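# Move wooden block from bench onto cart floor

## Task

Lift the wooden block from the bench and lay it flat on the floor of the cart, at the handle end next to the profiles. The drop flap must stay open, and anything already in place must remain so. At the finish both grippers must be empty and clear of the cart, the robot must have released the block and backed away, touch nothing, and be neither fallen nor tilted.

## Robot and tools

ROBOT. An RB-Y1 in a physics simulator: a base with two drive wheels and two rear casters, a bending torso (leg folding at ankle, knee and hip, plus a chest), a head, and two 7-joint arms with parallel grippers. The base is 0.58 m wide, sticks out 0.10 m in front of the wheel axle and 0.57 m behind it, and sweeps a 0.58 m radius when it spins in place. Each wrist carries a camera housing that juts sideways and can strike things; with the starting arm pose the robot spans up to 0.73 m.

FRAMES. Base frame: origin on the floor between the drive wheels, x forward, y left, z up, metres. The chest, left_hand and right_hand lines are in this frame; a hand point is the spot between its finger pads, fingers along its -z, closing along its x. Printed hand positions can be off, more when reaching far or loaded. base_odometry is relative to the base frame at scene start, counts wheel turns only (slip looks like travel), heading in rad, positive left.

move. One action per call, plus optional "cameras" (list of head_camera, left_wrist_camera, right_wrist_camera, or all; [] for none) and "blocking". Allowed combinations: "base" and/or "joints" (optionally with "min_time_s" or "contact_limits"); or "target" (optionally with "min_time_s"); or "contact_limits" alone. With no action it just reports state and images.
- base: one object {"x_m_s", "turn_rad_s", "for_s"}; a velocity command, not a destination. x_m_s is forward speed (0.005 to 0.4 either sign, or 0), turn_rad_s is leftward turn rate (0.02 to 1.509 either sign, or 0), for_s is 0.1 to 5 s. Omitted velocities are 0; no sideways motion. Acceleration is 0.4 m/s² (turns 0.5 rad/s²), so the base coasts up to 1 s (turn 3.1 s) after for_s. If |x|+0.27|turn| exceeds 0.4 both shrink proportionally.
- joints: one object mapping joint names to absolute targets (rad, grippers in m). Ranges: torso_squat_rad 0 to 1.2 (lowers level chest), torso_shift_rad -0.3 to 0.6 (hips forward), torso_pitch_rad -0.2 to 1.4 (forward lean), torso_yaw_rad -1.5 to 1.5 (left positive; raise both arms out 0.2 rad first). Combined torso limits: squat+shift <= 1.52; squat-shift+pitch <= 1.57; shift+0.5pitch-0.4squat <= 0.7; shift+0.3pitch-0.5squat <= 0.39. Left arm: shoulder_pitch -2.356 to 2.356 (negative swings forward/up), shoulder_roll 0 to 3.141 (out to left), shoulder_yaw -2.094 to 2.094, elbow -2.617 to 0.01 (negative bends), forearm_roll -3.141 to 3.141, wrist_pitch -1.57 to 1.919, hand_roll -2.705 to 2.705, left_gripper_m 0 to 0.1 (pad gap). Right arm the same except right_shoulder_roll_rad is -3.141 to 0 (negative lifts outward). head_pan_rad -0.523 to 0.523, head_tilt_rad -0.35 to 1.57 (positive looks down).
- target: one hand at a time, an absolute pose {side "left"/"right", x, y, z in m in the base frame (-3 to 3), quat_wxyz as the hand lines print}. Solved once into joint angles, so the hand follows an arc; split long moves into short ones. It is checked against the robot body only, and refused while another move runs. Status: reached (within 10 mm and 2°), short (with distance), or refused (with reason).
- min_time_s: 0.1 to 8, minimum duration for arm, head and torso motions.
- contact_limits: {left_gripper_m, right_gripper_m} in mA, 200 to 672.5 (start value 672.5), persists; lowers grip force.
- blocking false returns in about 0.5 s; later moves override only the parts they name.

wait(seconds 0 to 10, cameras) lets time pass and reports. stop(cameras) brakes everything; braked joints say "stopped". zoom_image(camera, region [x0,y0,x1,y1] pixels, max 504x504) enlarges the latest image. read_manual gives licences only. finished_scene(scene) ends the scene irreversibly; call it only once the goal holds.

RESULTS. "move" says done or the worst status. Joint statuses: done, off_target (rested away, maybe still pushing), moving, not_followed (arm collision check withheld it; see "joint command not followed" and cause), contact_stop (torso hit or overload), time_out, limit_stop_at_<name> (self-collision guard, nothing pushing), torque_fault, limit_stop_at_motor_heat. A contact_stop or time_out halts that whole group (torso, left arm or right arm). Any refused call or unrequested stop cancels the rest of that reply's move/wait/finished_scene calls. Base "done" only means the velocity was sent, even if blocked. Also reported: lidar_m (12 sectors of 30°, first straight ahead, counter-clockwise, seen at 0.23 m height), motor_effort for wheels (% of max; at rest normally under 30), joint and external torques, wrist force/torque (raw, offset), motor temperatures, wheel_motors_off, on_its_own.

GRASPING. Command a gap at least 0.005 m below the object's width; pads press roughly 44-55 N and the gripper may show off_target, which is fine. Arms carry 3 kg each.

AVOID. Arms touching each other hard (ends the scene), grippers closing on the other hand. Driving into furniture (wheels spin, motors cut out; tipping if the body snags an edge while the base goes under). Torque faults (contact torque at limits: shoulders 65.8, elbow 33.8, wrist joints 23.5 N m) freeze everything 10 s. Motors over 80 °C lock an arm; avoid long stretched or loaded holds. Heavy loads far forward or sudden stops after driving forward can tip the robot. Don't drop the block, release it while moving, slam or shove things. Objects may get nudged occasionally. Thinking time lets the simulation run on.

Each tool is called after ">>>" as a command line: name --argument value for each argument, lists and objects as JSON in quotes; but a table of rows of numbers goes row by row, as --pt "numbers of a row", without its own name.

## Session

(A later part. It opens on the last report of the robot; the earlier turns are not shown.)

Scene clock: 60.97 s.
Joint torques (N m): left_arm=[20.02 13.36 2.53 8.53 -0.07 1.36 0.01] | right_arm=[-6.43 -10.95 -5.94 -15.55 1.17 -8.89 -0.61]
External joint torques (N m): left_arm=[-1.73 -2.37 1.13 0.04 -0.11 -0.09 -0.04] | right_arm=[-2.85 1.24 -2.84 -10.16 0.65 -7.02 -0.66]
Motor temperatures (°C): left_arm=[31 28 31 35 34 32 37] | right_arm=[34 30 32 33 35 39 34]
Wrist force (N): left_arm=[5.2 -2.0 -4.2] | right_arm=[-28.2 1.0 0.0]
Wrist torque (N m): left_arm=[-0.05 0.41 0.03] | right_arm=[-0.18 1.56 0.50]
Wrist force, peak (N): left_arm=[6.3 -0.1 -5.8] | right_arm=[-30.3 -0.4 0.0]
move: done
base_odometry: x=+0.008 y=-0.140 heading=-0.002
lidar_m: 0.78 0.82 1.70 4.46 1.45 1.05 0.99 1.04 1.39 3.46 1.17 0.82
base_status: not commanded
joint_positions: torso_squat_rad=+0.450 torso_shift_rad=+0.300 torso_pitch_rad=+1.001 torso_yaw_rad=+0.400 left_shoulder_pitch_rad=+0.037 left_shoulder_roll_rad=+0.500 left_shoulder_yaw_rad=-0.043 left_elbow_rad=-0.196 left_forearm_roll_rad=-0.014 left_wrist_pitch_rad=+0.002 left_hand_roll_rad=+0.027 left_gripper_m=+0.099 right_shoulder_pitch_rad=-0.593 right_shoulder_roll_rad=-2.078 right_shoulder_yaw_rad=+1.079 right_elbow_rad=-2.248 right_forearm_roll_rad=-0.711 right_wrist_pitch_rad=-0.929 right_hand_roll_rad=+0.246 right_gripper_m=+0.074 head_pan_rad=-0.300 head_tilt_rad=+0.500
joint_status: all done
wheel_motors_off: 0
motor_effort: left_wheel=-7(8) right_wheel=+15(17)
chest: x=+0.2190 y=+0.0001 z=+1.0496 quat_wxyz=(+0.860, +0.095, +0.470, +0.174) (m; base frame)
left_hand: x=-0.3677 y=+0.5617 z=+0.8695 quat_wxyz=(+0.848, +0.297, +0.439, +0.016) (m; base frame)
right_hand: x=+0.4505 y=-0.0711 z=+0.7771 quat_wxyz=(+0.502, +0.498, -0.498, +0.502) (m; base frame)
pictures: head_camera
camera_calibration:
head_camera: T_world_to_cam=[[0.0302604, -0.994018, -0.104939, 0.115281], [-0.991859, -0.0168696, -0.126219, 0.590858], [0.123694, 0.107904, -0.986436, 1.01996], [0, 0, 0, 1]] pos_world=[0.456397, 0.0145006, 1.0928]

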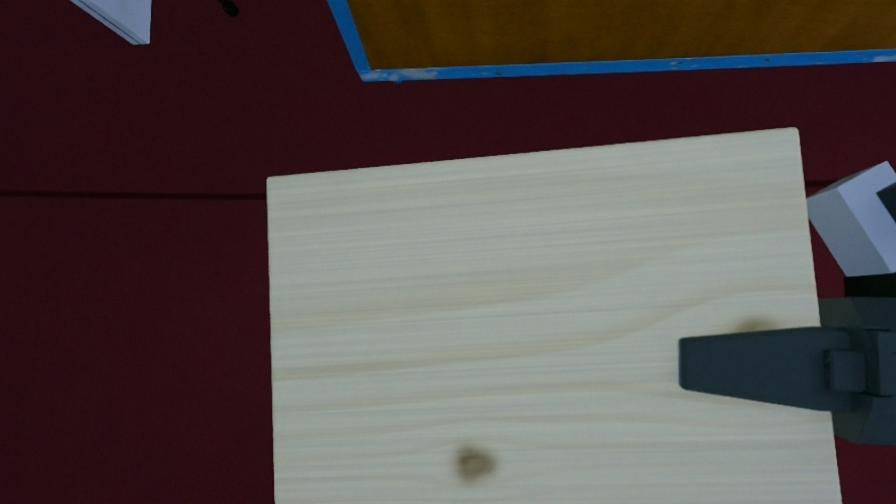

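>>> move --base '{"x_m_s":0.2,"for_s":2.6333}' --cameras '[]'

>>> move --target '{"side":"right","x":0.45,"y":-0.07,"z":0.78,"quat_wxyz":[0.5112,0.4888,-0.5112,0.4888]}' --cameras '["head_camera"]'

>>> move --joints '{"head_tilt_rad":0.85}' --cameras '["head_camera"]'

Scene clock: 67.23 s.
Joint torques (N m): left_arm=[20.52 13.46 2.21 8.5 0.01 1.27 -0.03] | right_arm=[-7.16 -10.23 -6.37 -15.11 1.49 -8.75 -0.46]
External joint torques (N m): left_arm=[-1.23 -2.27 0.8 0 -0.03 -0.17 -0.07] | right_arm=[-3.58 1.96 -3.27 -9.71 0.97 -6.88 -0.51]
Motor temperatures (°C): left_arm=[31 28 31 36 34 32 37] | right_arm=[34 30 32 33 35 39 34]
Wrist force (N): left_arm=[5.9 -2.7 -4.3] | right_arm=[-28.5 1.1 0.1]
Wrist torque (N m): left_arm=[0.02 0.48 0.07] | right_arm=[-0.12 1.57 0.44]
Wrist force, peak (N): left_arm=[6.2 -2.5 -4.9] | right_arm=[-29.8 0.1 -0.2]
move: done
base_odometry: x=+0.535 y=-0.141 heading=-0.002
lidar_m: 0.24 0.27 0.71 1.47 2.24 1.60 1.52 1.59 2.12 4.71 0.38 0.27
base_status: done (sent for 2.63 of 2.63 s)
joint_positions: torso_squat_rad=+0.450 torso_shift_rad=+0.300 torso_pitch_rad=+1.001 torso_yaw_rad=+0.400 left_shoulder_pitch_rad=+0.037 left_shoulder_roll_rad=+0.500 left_shoulder_yaw_rad=-0.043 left_elbow_rad=-0.196 left_forearm_roll_rad=-0.014 left_wrist_pitch_rad=+0.002 left_hand_roll_rad=+0.027 left_gripper_m=+0.099 right_shoulder_pitch_rad=-0.593 right_shoulder_roll_rad=-2.078 right_shoulder_yaw_rad=+1.079 right_elbow_rad=-2.248 right_forearm_roll_rad=-0.711 right_wrist_pitch_rad=-0.929 right_hand_roll_rad=+0.246 right_gripper_m=+0.074 head_pan_rad=-0.300 head_tilt_rad=+0.500
joint_status: not commanded
wheel_motors_off: 0
motor_effort: left_wheel=-3(22) right_wheel=+3(43)
chest: x=+0.2190 y=+0.0001 z=+1.0496 quat_wxyz=(+0.860, +0.095, +0.470, +0.174) (m; base frame)
left_hand: x=-0.3677 y=+0.5617 z=+0.8695 quat_wxyz=(+0.848, +0.297, +0.439, +0.016) (m; base frame)
right_hand: x=+0.4505 y=-0.0712 z=+0.7770 quat_wxyz=(+0.502, +0.498, -0.498, +0.502) (m; base frame)
pictures: none
No camera images: "cameras" was empty.

Scene clock: 67.80 s.
Joint torques (N m): left_arm=[20.06 13.36 2.56 8.49 -0.08 1.31 0.03] | right_arm=[-7.12 -8.4 -6.57 -15.49 1.88 -8.56 -0.72]
External joint torques (N m): left_arm=[-1.69 -2.37 1.16 -0.01 -0.12 -0.14 -0.02] | right_arm=[-3.78 3.66 -3.69 -9.93 1.24 -6.73 -0.77]
Motor temperatures (°C): left_arm=[31 28 31 36 34 32 37] | right_arm=[34 30 32 33 35 39 34]
Wrist force (N): left_arm=[5.1 -1.7 -4.9] | right_arm=[-28.2 0.5 -0.1]
Wrist torque (N m): left_arm=[-0.09 0.41 0.00] | right_arm=[-0.22 1.50 0.47]
Wrist force, peak (N): left_arm=[5.9 -2.1 -4.9] | right_arm=[-31.5 0.1 1.7]
move: done
base_odometry: x=+0.535 y=-0.141 heading=-0.002
lidar_m: 0.25 0.26 0.70 1.47 2.25 1.59 1.51 1.58 2.12 4.70 0.37 0.26
base_status: not commanded
joint_positions: torso_squat_rad=+0.450 torso_shift_rad=+0.300 torso_pitch_rad=+1.001 torso_yaw_rad=+0.400 left_shoulder_pitch_rad=+0.037 left_shoulder_roll_rad=+0.500 left_shoulder_yaw_rad=-0.043 left_elbow_rad=-0.196 left_forearm_roll_rad=-0.014 left_wrist_pitch_rad=+0.002 left_hand_roll_rad=+0.027 left_gripper_m=+0.099 right_shoulder_pitch_rad=-0.591 right_shoulder_roll_rad=-2.073 right_shoulder_yaw_rad=+1.106 right_elbow_rad=-2.267 right_forearm_roll_rad=-0.763 right_wrist_pitch_rad=-0.940 right_hand_roll_rad=+0.314 right_gripper_m=+0.074 head_pan_rad=-0.300 head_tilt_rad=+0.500
joint_status: all done
wheel_motors_off: 0
motor_effort: left_wheel=-2(5) right_wheel=+3(5)
chest: x=+0.2190 y=+0.0001 z=+1.0496 quat_wxyz=(+0.860, +0.095, +0.470, +0.174) (m; base frame)
left_hand: x=-0.3678 y=+0.5617 z=+0.8696 quat_wxyz=(+0.848, +0.297, +0.439, +0.016) (m; base frame)
right_hand: x=+0.4503 y=-0.0710 z=+0.7782 quat_wxyz=(+0.512, +0.488, -0.508, +0.491) (m; base frame)
right_hand_status: reached (checked arc, planned for 0.2 s): 2 mm and 0.4 deg off.
pictures: head_camera
camera_calibration:
head_camera: T_world_to_cam=[[0.0302348, -0.994018, -0.104945, 0.115299], [-0.991872, -0.0168543, -0.126118, 0.590754], [0.123595, 0.107905, -0.986449, 1.02002], [0, 0, 0, 1]] pos_world=[0.456397, 0.0145006, 1.0928]

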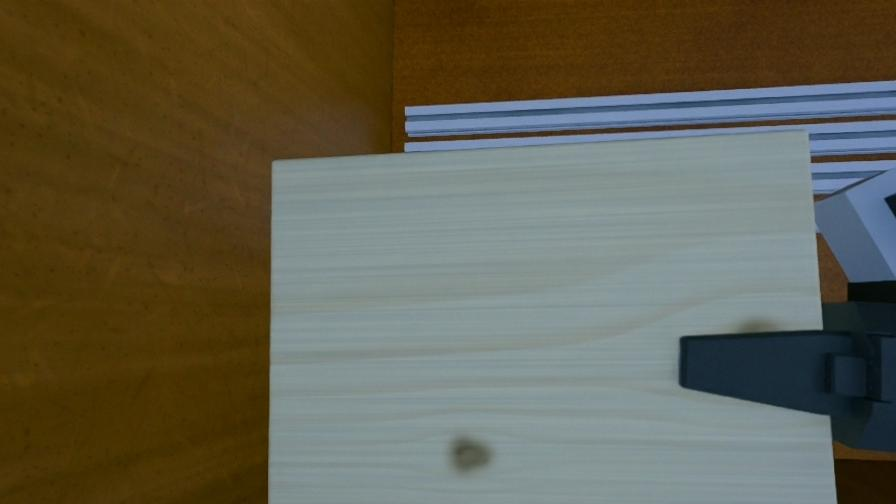

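Scene clock: 68.67 s.
Joint torques (N m): left_arm=[20.35 13.48 2.3 8.48 -0.11 1.35 -0.04] | right_arm=[-7.27 -8.21 -6.12 -15.44 1.91 -8.64 -0.65]
External joint torques (N m): left_arm=[-1.4 -2.25 0.9 -0.01 -0.15 -0.1 -0.09] | right_arm=[-3.93 3.85 -3.24 -9.88 1.28 -6.81 -0.7]
Motor temperatures (°C): left_arm=[31 28 31 36 34 32 37] | right_arm=[34 30 32 33 35 39 34]
Wrist force (N): left_arm=[6.2 -2.0 -4.0] | right_arm=[-28.4 0.5 0.6]
Wrist torque (N m): left_arm=[-0.03 0.52 0.08] | right_arm=[-0.09 1.53 0.47]
Wrist force, peak (N): left_arm=[5.9 -2.7 -5.0] | right_arm=[-29.2 1.0 0.1]
move: done
base_odometry: x=+0.535 y=-0.141 heading=-0.002
lidar_m: 0.24 0.26 0.71 1.48 2.25 1.59 1.51 1.58 2.11 4.70 0.39 0.27
base_status: not commanded
joint_positions: torso_squat_rad=+0.450 torso_shift_rad=+0.300 torso_pitch_rad=+1.001 torso_yaw_rad=+0.400 left_shoulder_pitch_rad=+0.037 left_shoulder_roll_rad=+0.500 left_shoulder_yaw_rad=-0.043 left_elbow_rad=-0.196 left_forearm_roll_rad=-0.014 left_wrist_pitch_rad=+0.002 left_hand_roll_rad=+0.027 left_gripper_m=+0.099 right_shoulder_pitch_rad=-0.591 right_shoulder_roll_rad=-2.073 right_shoulder_yaw_rad=+1.106 right_elbow_rad=-2.267 right_forearm_roll_rad=-0.763 right_wrist_pitch_rad=-0.940 right_hand_roll_rad=+0.314 right_gripper_m=+0.074 head_pan_rad=-0.300 head_tilt_rad=+0.850
joint_status: all done
wheel_motors_off: 0
motor_effort: left_wheel=-3(4) right_wheel=+2(5)
chest: x=+0.2190 y=+0.0001 z=+1.0496 quat_wxyz=(+0.860, +0.095, +0.470, +0.174) (m; base frame)
left_hand: x=-0.3678 y=+0.5617 z=+0.8696 quat_wxyz=(+0.848, +0.297, +0.439, +0.016) (m; base frame)
right_hand: x=+0.4503 y=-0.0710 z=+0.7782 quat_wxyz=(+0.512, +0.488, -0.508, +0.491) (m; base frame)
pictures: head_camera
camera_calibration:
head_camera: T_world_to_cam=[[0.0244976, -0.995112, -0.0956658, 0.107019], [-0.974361, -0.0451759, 0.220409, 0.188791], [-0.223654, 0.0878135, -0.970705, 1.14058], [0, 0, 0, 1]] pos_world=[0.436424, 0.0148667, 1.07579]

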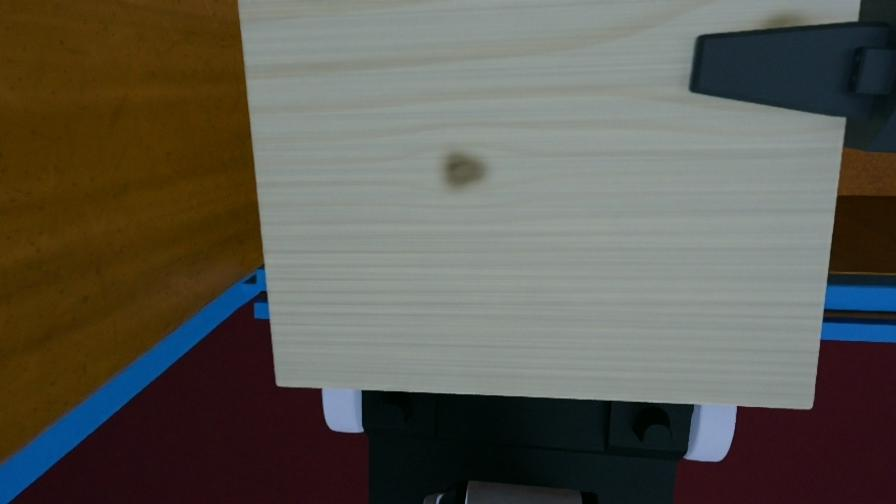

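>>> move --target '{"side":"right","x":0.45,"y":-0.11,"z":0.78,"quat_wxyz":[0.5112,0.4888,-0.5112,0.4888]}' --cameras '[]'

>>> move --base '{"x_m_s":0.08,"for_s":0.2}' --joints '{"torso_squat_rad":0.75,"torso_shift_rad":0.36}' --min_time_s 1.2 --cameras '["head_camera"]'

>>> move --joints '{"torso_squat_rad":0.95,"torso_shift_rad":0.46,"head_tilt_rad":0.8}' --min_time_s 1.2 --cameras '["head_camera"]'

Scene clock: 71.83 s.
Joint torques (N m): left_arm=[20.24 13.44 2.33 8.53 -0.04 1.32 0.03] | right_arm=[-6.27 -10.74 -5.6 -13.57 2.3 -8.55 -0.75]
External joint torques (N m): left_arm=[-1.51 -2.28 0.93 0.03 -0.08 -0.12 -0.02] | right_arm=[-3.34 2.19 -3.66 -9.06 1.79 -6.72 -0.8]
Motor temperatures (°C): left_arm=[31 28 31 36 34 32 37] | right_arm=[34 30 32 33 35 39 34]
Wrist force (N): left_arm=[5.5 -2.3 -4.4] | right_arm=[-28.2 0.1 0.4]
Wrist torque (N m): left_arm=[-0.03 0.46 0.04] | right_arm=[-0.28 1.60 0.49]
Wrist force, peak (N): left_arm=[6.2 -3.3 -4.8] | right_arm=[-35.7 2.0 1.6]
move: done
base_odometry: x=+0.535 y=-0.141 heading=-0.002
lidar_m: 0.24 0.26 0.71 1.50 2.25 1.60 1.51 1.57 2.12 4.71 0.38 0.27
base_status: not commanded
joint_positions: torso_squat_rad=+0.450 torso_shift_rad=+0.300 torso_pitch_rad=+1.001 torso_yaw_rad=+0.400 left_shoulder_pitch_rad=+0.037 left_shoulder_roll_rad=+0.500 left_shoulder_yaw_rad=-0.043 left_elbow_rad=-0.196 left_forearm_roll_rad=-0.014 left_wrist_pitch_rad=+0.002 left_hand_roll_rad=+0.027 left_gripper_m=+0.099 right_shoulder_pitch_rad=-0.550 right_shoulder_roll_rad=-2.152 right_shoulder_yaw_rad=+1.178 right_elbow_rad=-2.198 right_forearm_roll_rad=-0.723 right_wrist_pitch_rad=-1.120 right_hand_roll_rad=+0.305 right_gripper_m=+0.074 head_pan_rad=-0.300 head_tilt_rad=+0.850
joint_status: all done
wheel_motors_off: 0
motor_effort: left_wheel=-4(5) right_wheel=+4(7)
chest: x=+0.2190 y=+0.0001 z=+1.0496 quat_wxyz=(+0.860, +0.095, +0.470, +0.174) (m; base frame)
left_hand: x=-0.3678 y=+0.5617 z=+0.8696 quat_wxyz=(+0.848, +0.297, +0.439, +0.016) (m; base frame)
right_hand: x=+0.4500 y=-0.1106 z=+0.7787 quat_wxyz=(+0.512, +0.487, -0.510, +0.490) (m; base frame)
right_hand_status: reached (checked arc, planned for 0.4 s): 1 mm and 0.3 deg off.
pictures: none
No camera images: "cameras" was empty.

Scene clock: 73.60 s.
Joint torques (N m): left_arm=[20.21 13.39 2.3 8.46 -0.07 1.31 0.01] | right_arm=[-6.01 -10.44 -5.25 -13.4 2.05 -8.75 -0.75]
External joint torques (N m): left_arm=[-1.54 -2.34 0.9 -0.04 -0.11 -0.14 -0.04] | right_arm=[-3.08 2.49 -3.31 -8.89 1.42 -6.92 -0.8]
Motor temperatures (°C): left_arm=[31 28 31 36 34 32 37] | right_arm=[34 30 32 33 35 40 34]
Wrist force (N): left_arm=[6.3 -2.1 -4.5] | right_arm=[-27.9 0.8 0.5]
Wrist torque (N m): left_arm=[-0.04 0.55 0.02] | right_arm=[-0.15 1.57 0.51]
Wrist force, peak (N): left_arm=[5.7 -3.1 -5.0] | right_arm=[-29.6 1.0 0.2]
move: done
base_odometry: x=+0.551 y=-0.141 heading=-0.002
lidar_m: 0.23 0.24 0.33 1.47 2.26 1.61 1.53 1.60 2.13 4.63 0.37 0.24
base_status: done (sent for 0.2 of 0.2 s)
joint_positions: torso_squat_rad=+0.750 torso_shift_rad=+0.360 torso_pitch_rad=+1.001 torso_yaw_rad=+0.400 left_shoulder_pitch_rad=+0.037 left_shoulder_roll_rad=+0.500 left_shoulder_yaw_rad=-0.043 left_elbow_rad=-0.196 left_forearm_roll_rad=-0.014 left_wrist_pitch_rad=+0.002 left_hand_roll_rad=+0.027 left_gripper_m=+0.099 right_shoulder_pitch_rad=-0.550 right_shoulder_roll_rad=-2.152 right_shoulder_yaw_rad=+1.178 right_elbow_rad=-2.198 right_forearm_roll_rad=-0.723 right_wrist_pitch_rad=-1.120 right_hand_roll_rad=+0.305 right_gripper_m=+0.074 head_pan_rad=-0.300 head_tilt_rad=+0.850
joint_status: all done
wheel_motors_off: 0
motor_effort: left_wheel=-3(24) right_wheel=+4(28)
chest: x=+0.2131 y=+0.0000 z=+0.9268 quat_wxyz=(+0.860, +0.095, +0.470, +0.174) (m; base frame)
left_hand: x=-0.3736 y=+0.5617 z=+0.7468 quat_wxyz=(+0.848, +0.297, +0.439, +0.016) (m; base frame)
right_hand: x=+0.4441 y=-0.1106 z=+0.6559 quat_wxyz=(+0.512, +0.487, -0.510, +0.490) (m; base frame)
pictures: head_camera
camera_calibration:
head_camera: T_world_to_cam=[[0.0245075, -0.995112, -0.095666, 0.0953126], [-0.974382, -0.045177, 0.220314, 0.210204], [-0.223559, 0.087816, -0.970726, 1.02005], [0, 0, 0, 1]] pos_world=[0.430523, 0.0147667, 0.952994]

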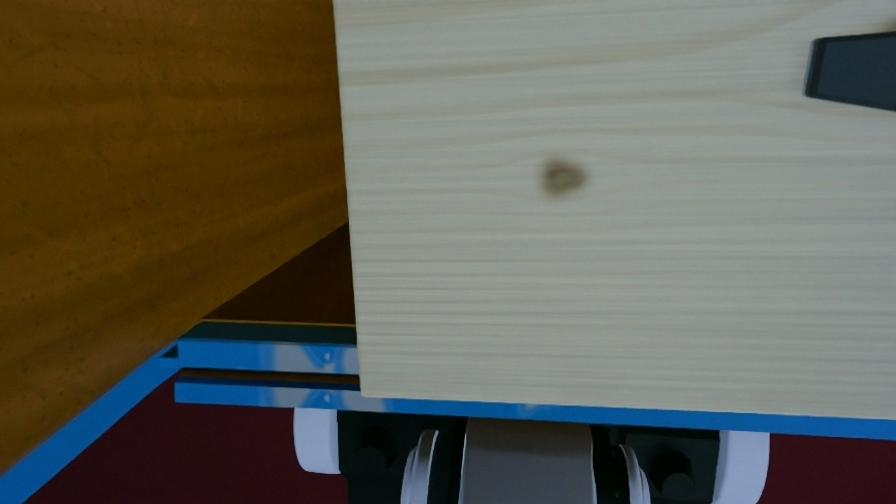

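Scene clock: 75.13 s.
Joint torques (N m): left_arm=[20.43 13.62 2.26 8.39 -0.08 1.3 -0.01] | right_arm=[-6.17 -10.27 -5.55 -13.52 2.16 -8.69 -0.71]
External joint torques (N m): left_arm=[-1.31 -2.12 0.86 -0.11 -0.12 -0.14 -0.05] | right_arm=[-3.25 2.66 -3.6 -9.01 1.53 -6.85 -0.76]
Motor temperatures (°C): left_arm=[31 28 31 36 34 32 37] | right_arm=[34 30 32 33 35 40 34]
Wrist force (N): left_arm=[5.3 -1.7 -4.1] | right_arm=[-29.0 0.9 0.4]
Wrist torque (N m): left_arm=[-0.11 0.44 0.04] | right_arm=[-0.11 1.48 0.47]
Wrist force, peak (N): left_arm=[6.7 -3.2 -4.1] | right_arm=[-31.3 0.9 -3.2]
move: done
base_odometry: x=+0.551 y=-0.141 heading=-0.002
lidar_m: 0.22 0.24 0.33 1.47 2.26 1.61 1.53 1.60 2.13 4.64 0.35 0.25
base_status: not commanded
joint_positions: torso_squat_rad=+0.950 torso_shift_rad=+0.460 torso_pitch_rad=+1.001 torso_yaw_rad=+0.400 left_shoulder_pitch_rad=+0.037 left_shoulder_roll_rad=+0.500 left_shoulder_yaw_rad=-0.043 left_elbow_rad=-0.196 left_forearm_roll_rad=-0.014 left_wrist_pitch_rad=+0.002 left_hand_roll_rad=+0.027 left_gripper_m=+0.099 right_shoulder_pitch_rad=-0.550 right_shoulder_roll_rad=-2.152 right_shoulder_yaw_rad=+1.178 right_elbow_rad=-2.198 right_forearm_roll_rad=-0.723 right_wrist_pitch_rad=-1.120 right_hand_roll_rad=+0.305 right_gripper_m=+0.074 head_pan_rad=-0.300 head_tilt_rad=+0.800
joint_status: all done
wheel_motors_off: 0
motor_effort: left_wheel=-4(17) right_wheel=+4(29)
chest: x=+0.2134 y=+0.0000 z=+0.8123 quat_wxyz=(+0.860, +0.095, +0.470, +0.174) (m; base frame)
left_hand: x=-0.3733 y=+0.5617 z=+0.6323 quat_wxyz=(+0.848, +0.297, +0.439, +0.016) (m; base frame)
right_hand: x=+0.4444 y=-0.1105 z=+0.5414 quat_wxyz=(+0.512, +0.487, -0.510, +0.490) (m; base frame)
pictures: head_camera
camera_calibration:
head_camera: T_world_to_cam=[[0.0251284, -0.994947, -0.0972111, 0.0854894], [-0.984284, -0.0416268, 0.171616, 0.283626], [-0.174795, 0.0913709, -0.980356, 0.898487], [0, 0, 0, 1]] pos_world=[0.434071, 0.0147683, 0.840473]

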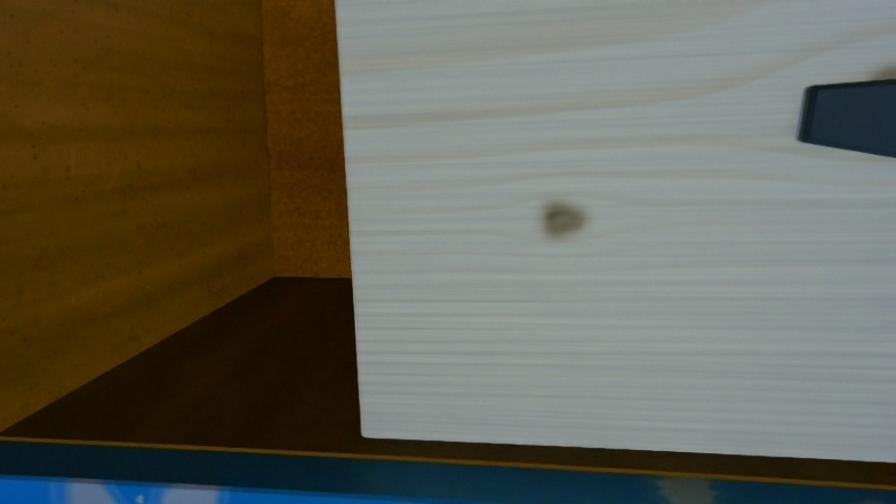

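>>> move --target '{"side":"right","x":0.455,"y":-0.075,"z":0.45,"quat_wxyz":[0.5112,0.4888,-0.5112,0.4888]}' --min_time_s 1.2 --cameras '[]'

>>> move --target '{"side":"right","x":0.453,"y":-0.06,"z":0.385,"quat_wxyz":[0.5458,0.4534,-0.4742,0.5218]}' --min_time_s 1.2 --cameras '["head_camera"]'

>>> move --joints '{"head_tilt_rad":0.5}' --cameras '["head_camera"]'

Scene clock: 80.33 s.
Joint torques (N m): left_arm=[20.47 13.59 2.4 8.28 0.01 1.23 0.02] | right_arm=[-8.14 -8.14 -8.28 -14.62 0.63 -9.05 -0.74]
External joint torques (N m): left_arm=[-1.28 -2.14 1 -0.22 -0.03 -0.21 -0.03] | right_arm=[-5.49 3.77 -5.07 -9.6 0.3 -7.14 -0.79]
Motor temperatures (°C): left_arm=[31 28 31 36 34 32 37] | right_arm=[34 30 32 33 35 40 34]
Wrist force (N): left_arm=[5.5 -1.8 -4.6] | right_arm=[-28.7 1.6 0.4]
Wrist torque (N m): left_arm=[-0.08 0.40 0.04] | right_arm=[-0.17 1.52 0.47]
Wrist force, peak (N): left_arm=[6.4 -2.9 -4.6] | right_arm=[-29.9 1.2 -1.1]
move: done
base_odometry: x=+0.551 y=-0.141 heading=-0.002
lidar_m: 0.24 0.23 0.33 1.48 2.27 1.60 1.53 1.60 2.13 4.65 0.34 0.25
base_status: not commanded
joint_positions: torso_squat_rad=+0.950 torso_shift_rad=+0.460 torso_pitch_rad=+1.001 torso_yaw_rad=+0.400 left_shoulder_pitch_rad=+0.037 left_shoulder_roll_rad=+0.500 left_shoulder_yaw_rad=-0.043 left_elbow_rad=-0.196 left_forearm_roll_rad=-0.014 left_wrist_pitch_rad=+0.002 left_hand_roll_rad=+0.027 left_gripper_m=+0.099 right_shoulder_pitch_rad=-0.611 right_shoulder_roll_rad=-1.755 right_shoulder_yaw_rad=+1.071 right_elbow_rad=-1.864 right_forearm_roll_rad=-0.548 right_wrist_pitch_rad=-0.960 right_hand_roll_rad=+0.114 right_gripper_m=+0.074 head_pan_rad=-0.300 head_tilt_rad=+0.800
joint_status: all done
wheel_motors_off: 0
motor_effort: left_wheel=-4(5) right_wheel=+5(6)
chest: x=+0.2134 y=+0.0000 z=+0.8123 quat_wxyz=(+0.860, +0.095, +0.470, +0.174) (m; base frame)
left_hand: x=-0.3733 y=+0.5617 z=+0.6323 quat_wxyz=(+0.848, +0.297, +0.439, +0.016) (m; base frame)
right_hand: x=+0.4544 y=-0.0761 z=+0.4483 quat_wxyz=(+0.514, +0.485, -0.509, +0.491) (m; base frame)
right_hand_status: reached (checked arc, planned for 1.2 s): 2 mm and 0.6 deg off.
pictures: none
No camera images: "cameras" was empty.

Scene clock: 81.87 s.
Joint torques (N m): left_arm=[20.6 13.56 2.23 8.32 -0.02 1.34 0.05] | right_arm=[-8.34 -6.43 -5.52 -14.41 0.31 -8.88 -0.76]
External joint torques (N m): left_arm=[-1.15 -2.17 0.83 -0.18 -0.06 -0.1 0.01] | right_arm=[-5.68 4.63 -2.21 -9.26 0.08 -6.98 -0.81]
Motor temperatures (°C): left_arm=[31 28 31 36 34 32 37] | right_arm=[34 30 32 33 35 40 34]
Wrist force (N): left_arm=[6.1 -2.4 -4.1] | right_arm=[-27.9 0.9 -3.4]
Wrist torque (N m): left_arm=[-0.02 0.50 0.05] | right_arm=[-0.25 1.55 0.48]
Wrist force, peak (N): left_arm=[6.4 -2.1 -4.7] | right_arm=[-29.2 1.4 -3.9]
move: done
base_odometry: x=+0.551 y=-0.141 heading=-0.002
lidar_m: 0.23 0.24 0.34 1.48 2.26 1.61 1.53 1.60 2.15 4.64 0.35 0.25
base_status: not commanded
joint_positions: torso_squat_rad=+0.950 torso_shift_rad=+0.460 torso_pitch_rad=+1.001 torso_yaw_rad=+0.400 left_shoulder_pitch_rad=+0.037 left_shoulder_roll_rad=+0.500 left_shoulder_yaw_rad=-0.043 left_elbow_rad=-0.196 left_forearm_roll_rad=-0.014 left_wrist_pitch_rad=+0.002 left_hand_roll_rad=+0.027 left_gripper_m=+0.099 right_shoulder_pitch_rad=-0.665 right_shoulder_roll_rad=-1.609 right_shoulder_yaw_rad=+1.079 right_elbow_rad=-1.728 right_forearm_roll_rad=-0.475 right_wrist_pitch_rad=-0.798 right_hand_roll_rad=+0.060 right_gripper_m=+0.074 head_pan_rad=-0.300 head_tilt_rad=+0.800
joint_status: all done
wheel_motors_off: 0
motor_effort: left_wheel=-4(5) right_wheel=+3(6)
chest: x=+0.2134 y=+0.0000 z=+0.8123 quat_wxyz=(+0.860, +0.095, +0.470, +0.174) (m; base frame)
left_hand: x=-0.3733 y=+0.5617 z=+0.6323 quat_wxyz=(+0.848, +0.297, +0.439, +0.016) (m; base frame)
right_hand: x=+0.4528 y=-0.0613 z=+0.3839 quat_wxyz=(+0.548, +0.451, -0.472, +0.523) (m; base frame)
right_hand_status: reached (checked arc, planned for 1.2 s): 2 mm and 0.4 deg off.
pictures: head_camera
camera_calibration:
head_camera: T_world_to_cam=[[0.0251302, -0.994948, -0.0971999, 0.0854793], [-0.984287, -0.0416249, 0.171597, 0.283642], [-0.174776, 0.0913604, -0.98036, 0.898482], [0, 0, 0, 1]] pos_world=[0.434071, 0.0147684, 0.840473]

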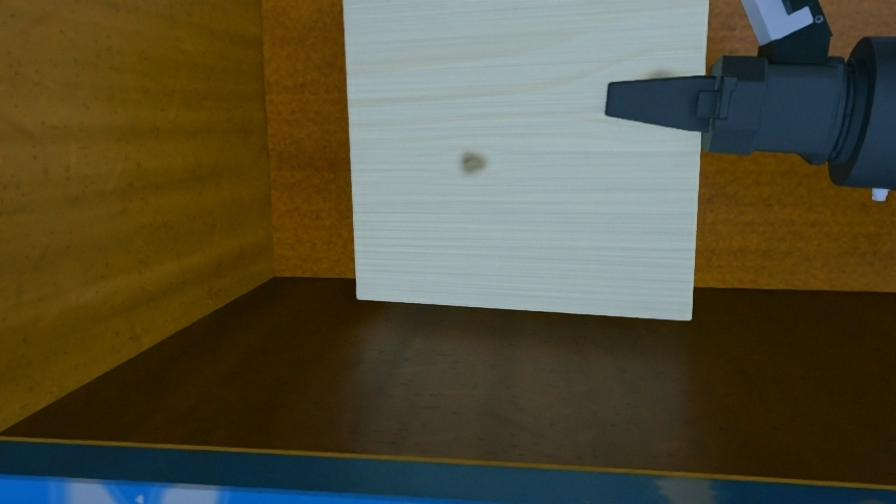

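Scene clock: 82.70 s.
Joint torques (N m): left_arm=[20.18 13.46 2.49 8.33 -0.04 1.26 0.06] | right_arm=[-8.35 -5.95 -5.39 -14.49 0.34 -9.1 -0.74]
External joint torques (N m): left_arm=[-1.57 -2.27 1.09 -0.17 -0.08 -0.19 0.02] | right_arm=[-5.69 5.1 -2.08 -9.34 0.11 -7.2 -0.79]
Motor temperatures (°C): left_arm=[31 28 31 36 34 32 37] | right_arm=[34 30 32 33 35 40 34]
Wrist force (N): left_arm=[5.7 -2.0 -4.3] | right_arm=[-28.2 1.0 -3.7]
Wrist torque (N m): left_arm=[-0.05 0.41 0.07] | right_arm=[-0.24 1.51 0.47]
Wrist force, peak (N): left_arm=[6.1 -3.0 -4.4] | right_arm=[-28.5 1.1 -3.3]
move: done
base_odometry: x=+0.551 y=-0.141 heading=-0.002
lidar_m: 0.23 0.24 0.32 1.48 2.27 1.61 1.53 1.59 2.13 4.63 0.36 0.25
base_status: not commanded
joint_positions: torso_squat_rad=+0.950 torso_shift_rad=+0.460 torso_pitch_rad=+1.001 torso_yaw_rad=+0.400 left_shoulder_pitch_rad=+0.037 left_shoulder_roll_rad=+0.500 left_shoulder_yaw_rad=-0.043 left_elbow_rad=-0.196 left_forearm_roll_rad=-0.014 left_wrist_pitch_rad=+0.002 left_hand_roll_rad=+0.027 left_gripper_m=+0.099 right_shoulder_pitch_rad=-0.665 right_shoulder_roll_rad=-1.609 right_shoulder_yaw_rad=+1.079 right_elbow_rad=-1.728 right_forearm_roll_rad=-0.475 right_wrist_pitch_rad=-0.798 right_hand_roll_rad=+0.060 right_gripper_m=+0.074 head_pan_rad=-0.300 head_tilt_rad=+0.500
joint_status: all done
wheel_motors_off: 0
motor_effort: left_wheel=-4(5) right_wheel=+4(6)
chest: x=+0.2134 y=+0.0000 z=+0.8123 quat_wxyz=(+0.860, +0.095, +0.470, +0.174) (m; base frame)
left_hand: x=-0.3733 y=+0.5617 z=+0.6323 quat_wxyz=(+0.848, +0.297, +0.439, +0.016) (m; base frame)
right_hand: x=+0.4528 y=-0.0613 z=+0.3839 quat_wxyz=(+0.548, +0.451, -0.472, +0.523) (m; base frame)
pictures: head_camera
camera_calibration:
head_camera: T_world_to_cam=[[0.0302474, -0.994007, -0.105046, 0.0905457], [-0.991884, -0.0168649, -0.126022, 0.555193], [0.123495, 0.108006, -0.98645, 0.786681], [0, 0, 0, 1]] pos_world=[0.450797, 0.0144004, 0.8555]

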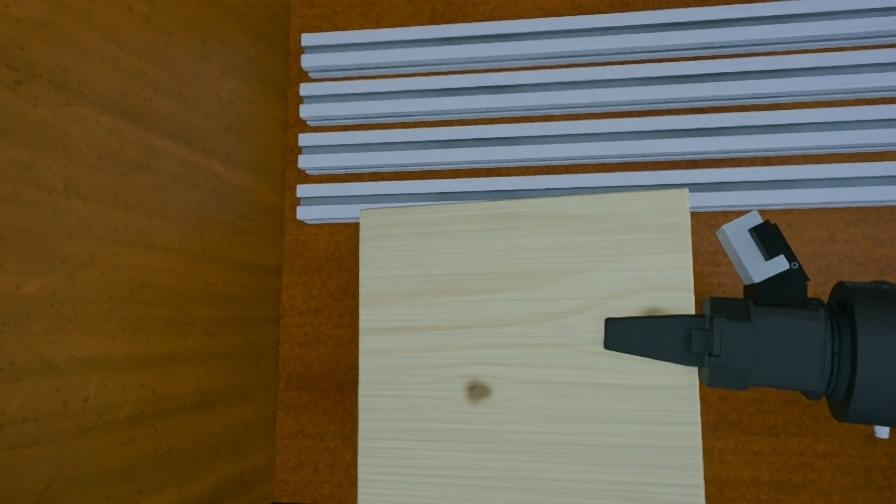

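>>> move --target '{"side":"right","x":0.446,"y":-0.06,"z":0.346,"quat_wxyz":[0.5458,0.4534,-0.4742,0.5218]}' --min_time_s 1.8 --cameras '["head_camera"]'

Scene clock: 87.70 s.
Joint torques (N m): left_arm=[20.09 13.73 2.37 8.33 -0.06 1.24 -0.07] | right_arm=[1.28 -8.85 3.46 -1.22 3.98 3.35 1.31]
External joint torques (N m): left_arm=[-1.64 -2.01 0.97 -0.17 -0.1 -0.2 -0.11] | right_arm=[3.68 1.5 6.45 3.51 3.83 5.26 1.26]
Motor temperatures (°C): left_arm=[31 28 31 36 34 32 37] | right_arm=[34 30 32 33 35 40 34]
Wrist force (N): left_arm=[5.2 -2.4 -4.0] | right_arm=[0.5 -9.7 7.4]
Wrist torque (N m): left_arm=[0.01 0.39 0.04] | right_arm=[-1.49 -3.67 -1.78]
Wrist force, peak (N): left_arm=[6.6 -2.2 -5.1] | right_arm=[-28.7 0.9 -3.9]
move: done
base_odometry: x=+0.551 y=-0.141 heading=-0.002
lidar_m: 0.21 0.24 0.33 1.48 2.26 1.61 1.53 1.60 2.13 4.63 0.35 0.25
base_status: not commanded
joint_positions: torso_squat_rad=+0.950 torso_shift_rad=+0.460 torso_pitch_rad=+1.000 torso_yaw_rad=+0.400 left_shoulder_pitch_rad=+0.037 left_shoulder_roll_rad=+0.500 left_shoulder_yaw_rad=-0.043 left_elbow_rad=-0.196 left_forearm_roll_rad=-0.014 left_wrist_pitch_rad=+0.002 left_hand_roll_rad=+0.027 left_gripper_m=+0.099 right_shoulder_pitch_rad=-0.703 right_shoulder_roll_rad=-1.474 right_shoulder_yaw_rad=+1.111 right_elbow_rad=-1.529 right_forearm_roll_rad=-0.393 right_wrist_pitch_rad=-0.869 right_hand_roll_rad=+0.011 right_gripper_m=+0.074 head_pan_rad=-0.300 head_tilt_rad=+0.500
joint_status: all done
wheel_motors_off: 0
motor_effort: left_wheel=-6(7) right_wheel=+4(7)
chest: x=+0.2130 y=+0.0000 z=+0.8126 quat_wxyz=(+0.860, +0.095, +0.470, +0.174) (m; base frame)
left_hand: x=-0.3734 y=+0.5617 z=+0.6320 quat_wxyz=(+0.848, +0.297, +0.438, +0.016) (m; base frame)
right_hand: x=+0.4470 y=-0.0595 z=+0.3477 quat_wxyz=(+0.546, +0.452, -0.475, +0.521) (m; base frame)
right_hand_status: reached (checked arc, planned for 1.8 s): 2 mm and 0.2 deg off.
pictures: head_camera
camera_calibration:
head_camera: T_world_to_cam=[[0.0302775, -0.994009, -0.105017, 0.0905818], [-0.991734, -0.0167682, -0.127213, 0.55582], [0.12469, 0.108, -0.9863, 0.786652], [0, 0, 0, 1]] pos_world=[0.450395, 0.0144007, 0.856096]

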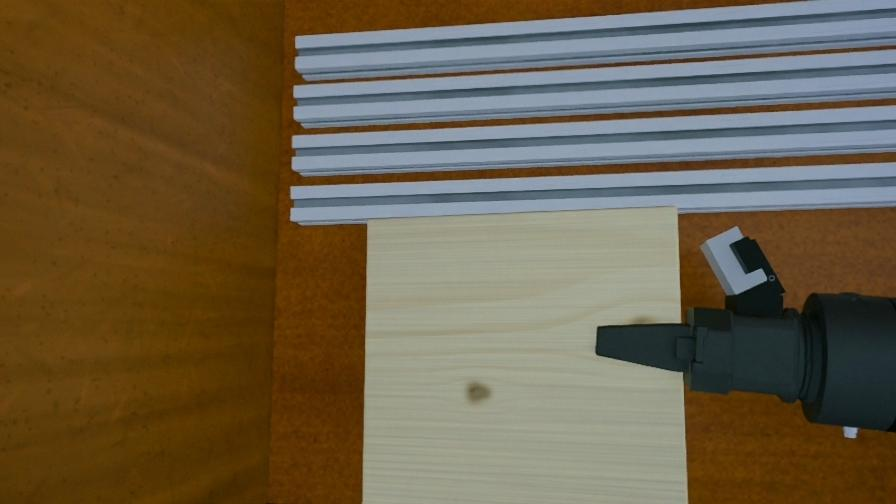

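>>> move --joints '{"right_gripper_m":0.084}' --cameras '[]'

>>> move --joints '{"right_gripper_m":0.1}' --cameras '["head_camera"]'

>>> move --target '{"side":"right","x":0.447,"y":-0.062,"z":0.345,"quat_wxyz":[0.5819,0.4103,-0.4291,0.5563]}' --min_time_s 1 --cameras '["head_camera"]'

Scene clock: 90.13 s.
Joint torques (N m): left_arm=[20.08 13.52 2.49 8.28 -0.08 1.26 -0.02] | right_arm=[-1.62 -9.5 -2.48 -6.54 0.36 -3.59 0.32]
External joint torques (N m): left_arm=[-1.66 -2.21 1.09 -0.22 -0.12 -0.19 -0.06] | right_arm=[0.74 0.85 0.49 -1.8 0.21 -1.67 0.27]
Motor temperatures (°C): left_arm=[31 28 31 36 34 32 37] | right_arm=[34 30 32 32 35 40 34]
Wrist force (N): left_arm=[5.5 -2.2 -3.7] | right_arm=[-16.3 1.0 -4.4]
Wrist torque (N m): left_arm=[-0.02 0.46 0.06] | right_arm=[-0.25 -0.80 -0.11]
Wrist force, peak (N): left_arm=[6.6 -2.1 -4.6] | right_arm=[-18.5 2.1 -0.3]
move: done
base_odometry: x=+0.551 y=-0.141 heading=-0.002
lidar_m: 0.23 0.24 0.32 1.48 2.27 1.61 1.53 1.61 2.13 4.64 0.35 0.24
base_status: not commanded
joint_positions: torso_squat_rad=+0.950 torso_shift_rad=+0.460 torso_pitch_rad=+1.000 torso_yaw_rad=+0.400 left_shoulder_pitch_rad=+0.037 left_shoulder_roll_rad=+0.500 left_shoulder_yaw_rad=-0.043 left_elbow_rad=-0.196 left_forearm_roll_rad=-0.014 left_wrist_pitch_rad=+0.002 left_hand_roll_rad=+0.027 left_gripper_m=+0.099 right_shoulder_pitch_rad=-0.702 right_shoulder_roll_rad=-1.474 right_shoulder_yaw_rad=+1.112 right_elbow_rad=-1.528 right_forearm_roll_rad=-0.392 right_wrist_pitch_rad=-0.867 right_hand_roll_rad=+0.011 right_gripper_m=+0.084 head_pan_rad=-0.300 head_tilt_rad=+0.500
joint_status: all done
wheel_motors_off: 0
motor_effort: left_wheel=-3(6) right_wheel=+2(8)
chest: x=+0.2132 y=+0.0000 z=+0.8125 quat_wxyz=(+0.860, +0.095, +0.470, +0.174) (m; base frame)
left_hand: x=-0.3734 y=+0.5617 z=+0.6321 quat_wxyz=(+0.848, +0.297, +0.439, +0.016) (m; base frame)
right_hand: x=+0.4461 y=-0.0601 z=+0.3463 quat_wxyz=(+0.546, +0.452, -0.474, +0.522) (m; base frame)
pictures: none
No camera images: "cameras" was empty.

Scene clock: 90.77 s.
Joint torques (N m): left_arm=[20.42 13.51 2.23 8.26 -0.11 1.24 -0.05] | right_arm=[-3.17 -9.52 -2.94 -7.71 0.19 -3.6 0.26]
External joint torques (N m): left_arm=[-1.32 -2.22 0.83 -0.24 -0.15 -0.2 -0.09] | right_arm=[-0.82 0.83 0.02 -2.99 0.04 -1.69 0.21]
Motor temperatures (°C): left_arm=[31 28 31 36 34 32 37] | right_arm=[34 30 32 32 35 40 34]
Wrist force (N): left_arm=[5.9 -2.5 -4.7] | right_arm=[-14.9 0.9 3.5]
Wrist torque (N m): left_arm=[0.00 0.46 0.06] | right_arm=[0.00 -0.92 -0.09]
Wrist force, peak (N): left_arm=[5.9 -2.5 -4.7] | right_arm=[-16.0 1.7 -6.8]
move: done
base_odometry: x=+0.551 y=-0.141 heading=-0.002
lidar_m: 0.23 0.24 0.33 1.48 2.25 1.61 1.53 1.59 2.15 4.64 0.36 0.25
base_status: not commanded
joint_positions: torso_squat_rad=+0.950 torso_shift_rad=+0.460 torso_pitch_rad=+1.000 torso_yaw_rad=+0.400 left_shoulder_pitch_rad=+0.037 left_shoulder_roll_rad=+0.500 left_shoulder_yaw_rad=-0.043 left_elbow_rad=-0.196 left_forearm_roll_rad=-0.014 left_wrist_pitch_rad=+0.002 left_hand_roll_rad=+0.027 left_gripper_m=+0.099 right_shoulder_pitch_rad=-0.702 right_shoulder_roll_rad=-1.474 right_shoulder_yaw_rad=+1.112 right_elbow_rad=-1.527 right_forearm_roll_rad=-0.392 right_wrist_pitch_rad=-0.867 right_hand_roll_rad=+0.011 right_gripper_m=+0.099 head_pan_rad=-0.300 head_tilt_rad=+0.500
joint_status: all done
wheel_motors_off: 0
motor_effort: left_wheel=-4(5) right_wheel=+6(6)
chest: x=+0.2132 y=+0.0000 z=+0.8125 quat_wxyz=(+0.860, +0.095, +0.470, +0.174) (m; base frame)
left_hand: x=-0.3734 y=+0.5617 z=+0.6321 quat_wxyz=(+0.848, +0.297, +0.439, +0.016) (m; base frame)
right_hand: x=+0.4459 y=-0.0603 z=+0.3462 quat_wxyz=(+0.547, +0.452, -0.473, +0.523) (m; base frame)
pictures: head_camera
camera_calibration:
head_camera: T_world_to_cam=[[0.0303092, -0.994008, -0.105017, 0.0905302], [-0.991796, -0.0168542, -0.126716, 0.555585], [0.124187, 0.107996, -0.986364, 0.786615], [0, 0, 0, 1]] pos_world=[0.450596, 0.0144004, 0.855797]

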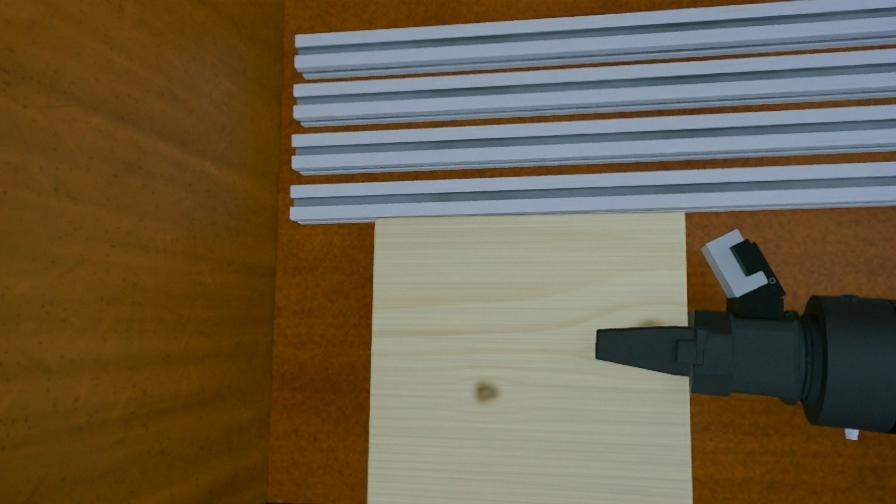

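Scene clock: 92.10 s.
Joint torques (N m): left_arm=[20.24 13.43 2.25 8.35 -0.04 1.17 -0.01] | right_arm=[-2.73 -12.97 -6.44 -8.35 -0.28 -3.59 0.13]
External joint torques (N m): left_arm=[-1.5 -2.3 0.85 -0.15 -0.08 -0.27 -0.05] | right_arm=[-0.18 -2.27 -3.23 -3.1 -0.51 -1.74 0.08]
Motor temperatures (°C): left_arm=[31 28 31 36 34 32 37] | right_arm=[34 30 32 32 35 39 34]
Wrist force (N): left_arm=[5.7 -2.7 -4.4] | right_arm=[-15.4 2.6 -5.8]
Wrist torque (N m): left_arm=[0.03 0.46 0.05] | right_arm=[-0.25 -0.73 -0.09]
Wrist force, peak (N): left_arm=[6.3 -1.9 -4.4] | right_arm=[-16.5 2.3 -6.3]
move: done
base_odometry: x=+0.551 y=-0.141 heading=-0.002
lidar_m: 0.23 0.23 0.33 1.49 2.29 1.61 1.52 1.60 2.13 4.63 0.37 0.25
base_status: not commanded
joint_positions: torso_squat_rad=+0.950 torso_shift_rad=+0.460 torso_pitch_rad=+1.000 torso_yaw_rad=+0.400 left_shoulder_pitch_rad=+0.037 left_shoulder_roll_rad=+0.500 left_shoulder_yaw_rad=-0.043 left_elbow_rad=-0.196 left_forearm_roll_rad=-0.014 left_wrist_pitch_rad=+0.002 left_hand_roll_rad=+0.027 left_gripper_m=+0.099 right_shoulder_pitch_rad=-0.668 right_shoulder_roll_rad=-1.577 right_shoulder_yaw_rad=+1.082 right_elbow_rad=-1.714 right_forearm_roll_rad=-0.471 right_wrist_pitch_rad=-0.632 right_hand_roll_rad=+0.067 right_gripper_m=+0.099 head_pan_rad=-0.300 head_tilt_rad=+0.500
joint_status: all done
wheel_motors_off: 0
motor_effort: left_wheel=-4(5) right_wheel=+3(6)
chest: x=+0.2132 y=+0.0000 z=+0.8125 quat_wxyz=(+0.860, +0.095, +0.470, +0.174) (m; base frame)
left_hand: x=-0.3734 y=+0.5617 z=+0.6321 quat_wxyz=(+0.848, +0.297, +0.439, +0.016) (m; base frame)
right_hand: x=+0.4463 y=-0.0622 z=+0.3446 quat_wxyz=(+0.581, +0.412, -0.428, +0.556) (m; base frame)
right_hand_status: reached (checked arc, planned for 1.0 s): 1 mm and 0.3 deg off.
pictures: head_camera
camera_calibration:
head_camera: T_world_to_cam=[[0.0303092, -0.994008, -0.105017, 0.0905302], [-0.991796, -0.0168542, -0.126716, 0.555585], [0.124187, 0.107996, -0.986364, 0.786615], [0, 0, 0, 1]] pos_world=[0.450596, 0.0144004, 0.855797]

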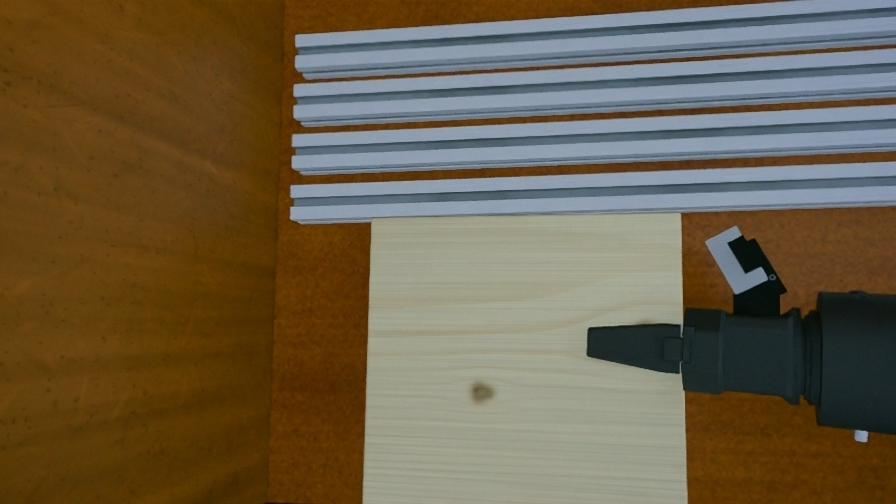

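>>> move --target '{"side":"right","x":0.445,"y":-0.14,"z":0.348,"quat_wxyz":[0.5819,0.4103,-0.4291,0.5563]}' --min_time_s 1.8 --cameras '["head_camera"]'

>>> zoom_image --camera "head_camera" --region '[270, 150, 770, 400]'

Scene clock: 95.40 s.
Joint torques (N m): left_arm=[20.26 13.43 2.35 8.4 -0.1 1.22 0.08] | right_arm=[0.37 -14.62 -0.67 -2.98 -0.22 -1.97 0.32]
External joint torques (N m): left_arm=[-1.48 -2.3 0.95 -0.1 -0.14 -0.23 0.04] | right_arm=[1.62 -1.73 1.58 0.41 -0.44 -0.12 0.27]
Motor temperatures (°C): left_arm=[31 28 31 36 34 32 37] | right_arm=[34 30 32 32 35 39 34]
Wrist force (N): left_arm=[5.6 -2.4 -3.9] | right_arm=[-6.0 1.7 -0.9]
Wrist torque (N m): left_arm=[0.02 0.49 0.03] | right_arm=[-0.30 -0.31 -0.10]
Wrist force, peak (N): left_arm=[6.6 -2.7 -4.5] | right_arm=[-16.3 2.9 -6.7]
move: done
base_odometry: x=+0.551 y=-0.141 heading=-0.002
lidar_m: 0.23 0.24 0.33 1.49 2.27 1.62 1.53 1.60 2.13 4.63 0.35 0.24
base_status: not commanded
joint_positions: torso_squat_rad=+0.950 torso_shift_rad=+0.460 torso_pitch_rad=+1.000 torso_yaw_rad=+0.400 left_shoulder_pitch_rad=+0.037 left_shoulder_roll_rad=+0.500 left_shoulder_yaw_rad=-0.043 left_elbow_rad=-0.196 left_forearm_roll_rad=-0.014 left_wrist_pitch_rad=+0.002 left_hand_roll_rad=+0.027 left_gripper_m=+0.099 right_shoulder_pitch_rad=-0.560 right_shoulder_roll_rad=-1.701 right_shoulder_yaw_rad=+1.105 right_elbow_rad=-1.612 right_forearm_roll_rad=-0.505 right_wrist_pitch_rad=-0.888 right_hand_roll_rad=+0.087 right_gripper_m=+0.099 head_pan_rad=-0.300 head_tilt_rad=+0.500
joint_status: all done
wheel_motors_off: 0
motor_effort: left_wheel=-3(5) right_wheel=+2(7)
chest: x=+0.2132 y=+0.0000 z=+0.8125 quat_wxyz=(+0.860, +0.095, +0.470, +0.174) (m; base frame)
left_hand: x=-0.3735 y=+0.5617 z=+0.6321 quat_wxyz=(+0.848, +0.297, +0.439, +0.016) (m; base frame)
right_hand: x=+0.4453 y=-0.1393 z=+0.3483 quat_wxyz=(+0.582, +0.409, -0.428, +0.557) (m; base frame)
right_hand_status: reached (checked arc, planned for 1.8 s): 1 mm and 0.2 deg off.
pictures: head_camera
camera_calibration:
head_camera: T_world_to_cam=[[0.0303313, -0.994008, -0.105011, 0.0906282], [-0.991783, -0.0168659, -0.126817, 0.555581], [0.124286, 0.107995, -0.986352, 0.786659], [0, 0, 0, 1]] pos_world=[0.450496, 0.0145004, 0.855897]

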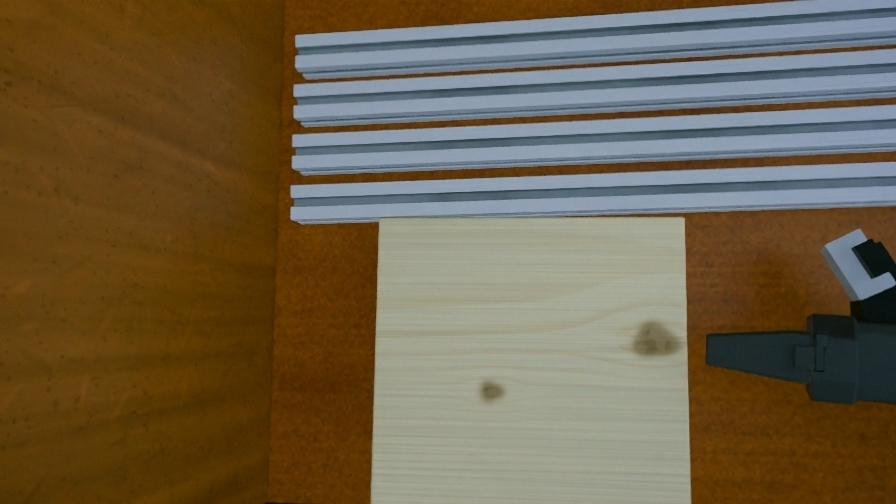

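Scaled by 1.008 from the camera's 896x504 image, which has a finer 1280x720 frame.

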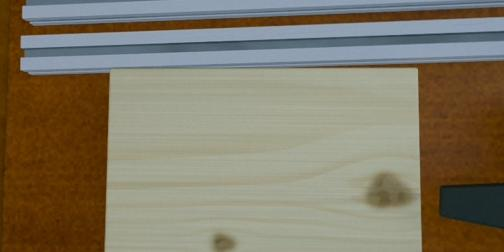

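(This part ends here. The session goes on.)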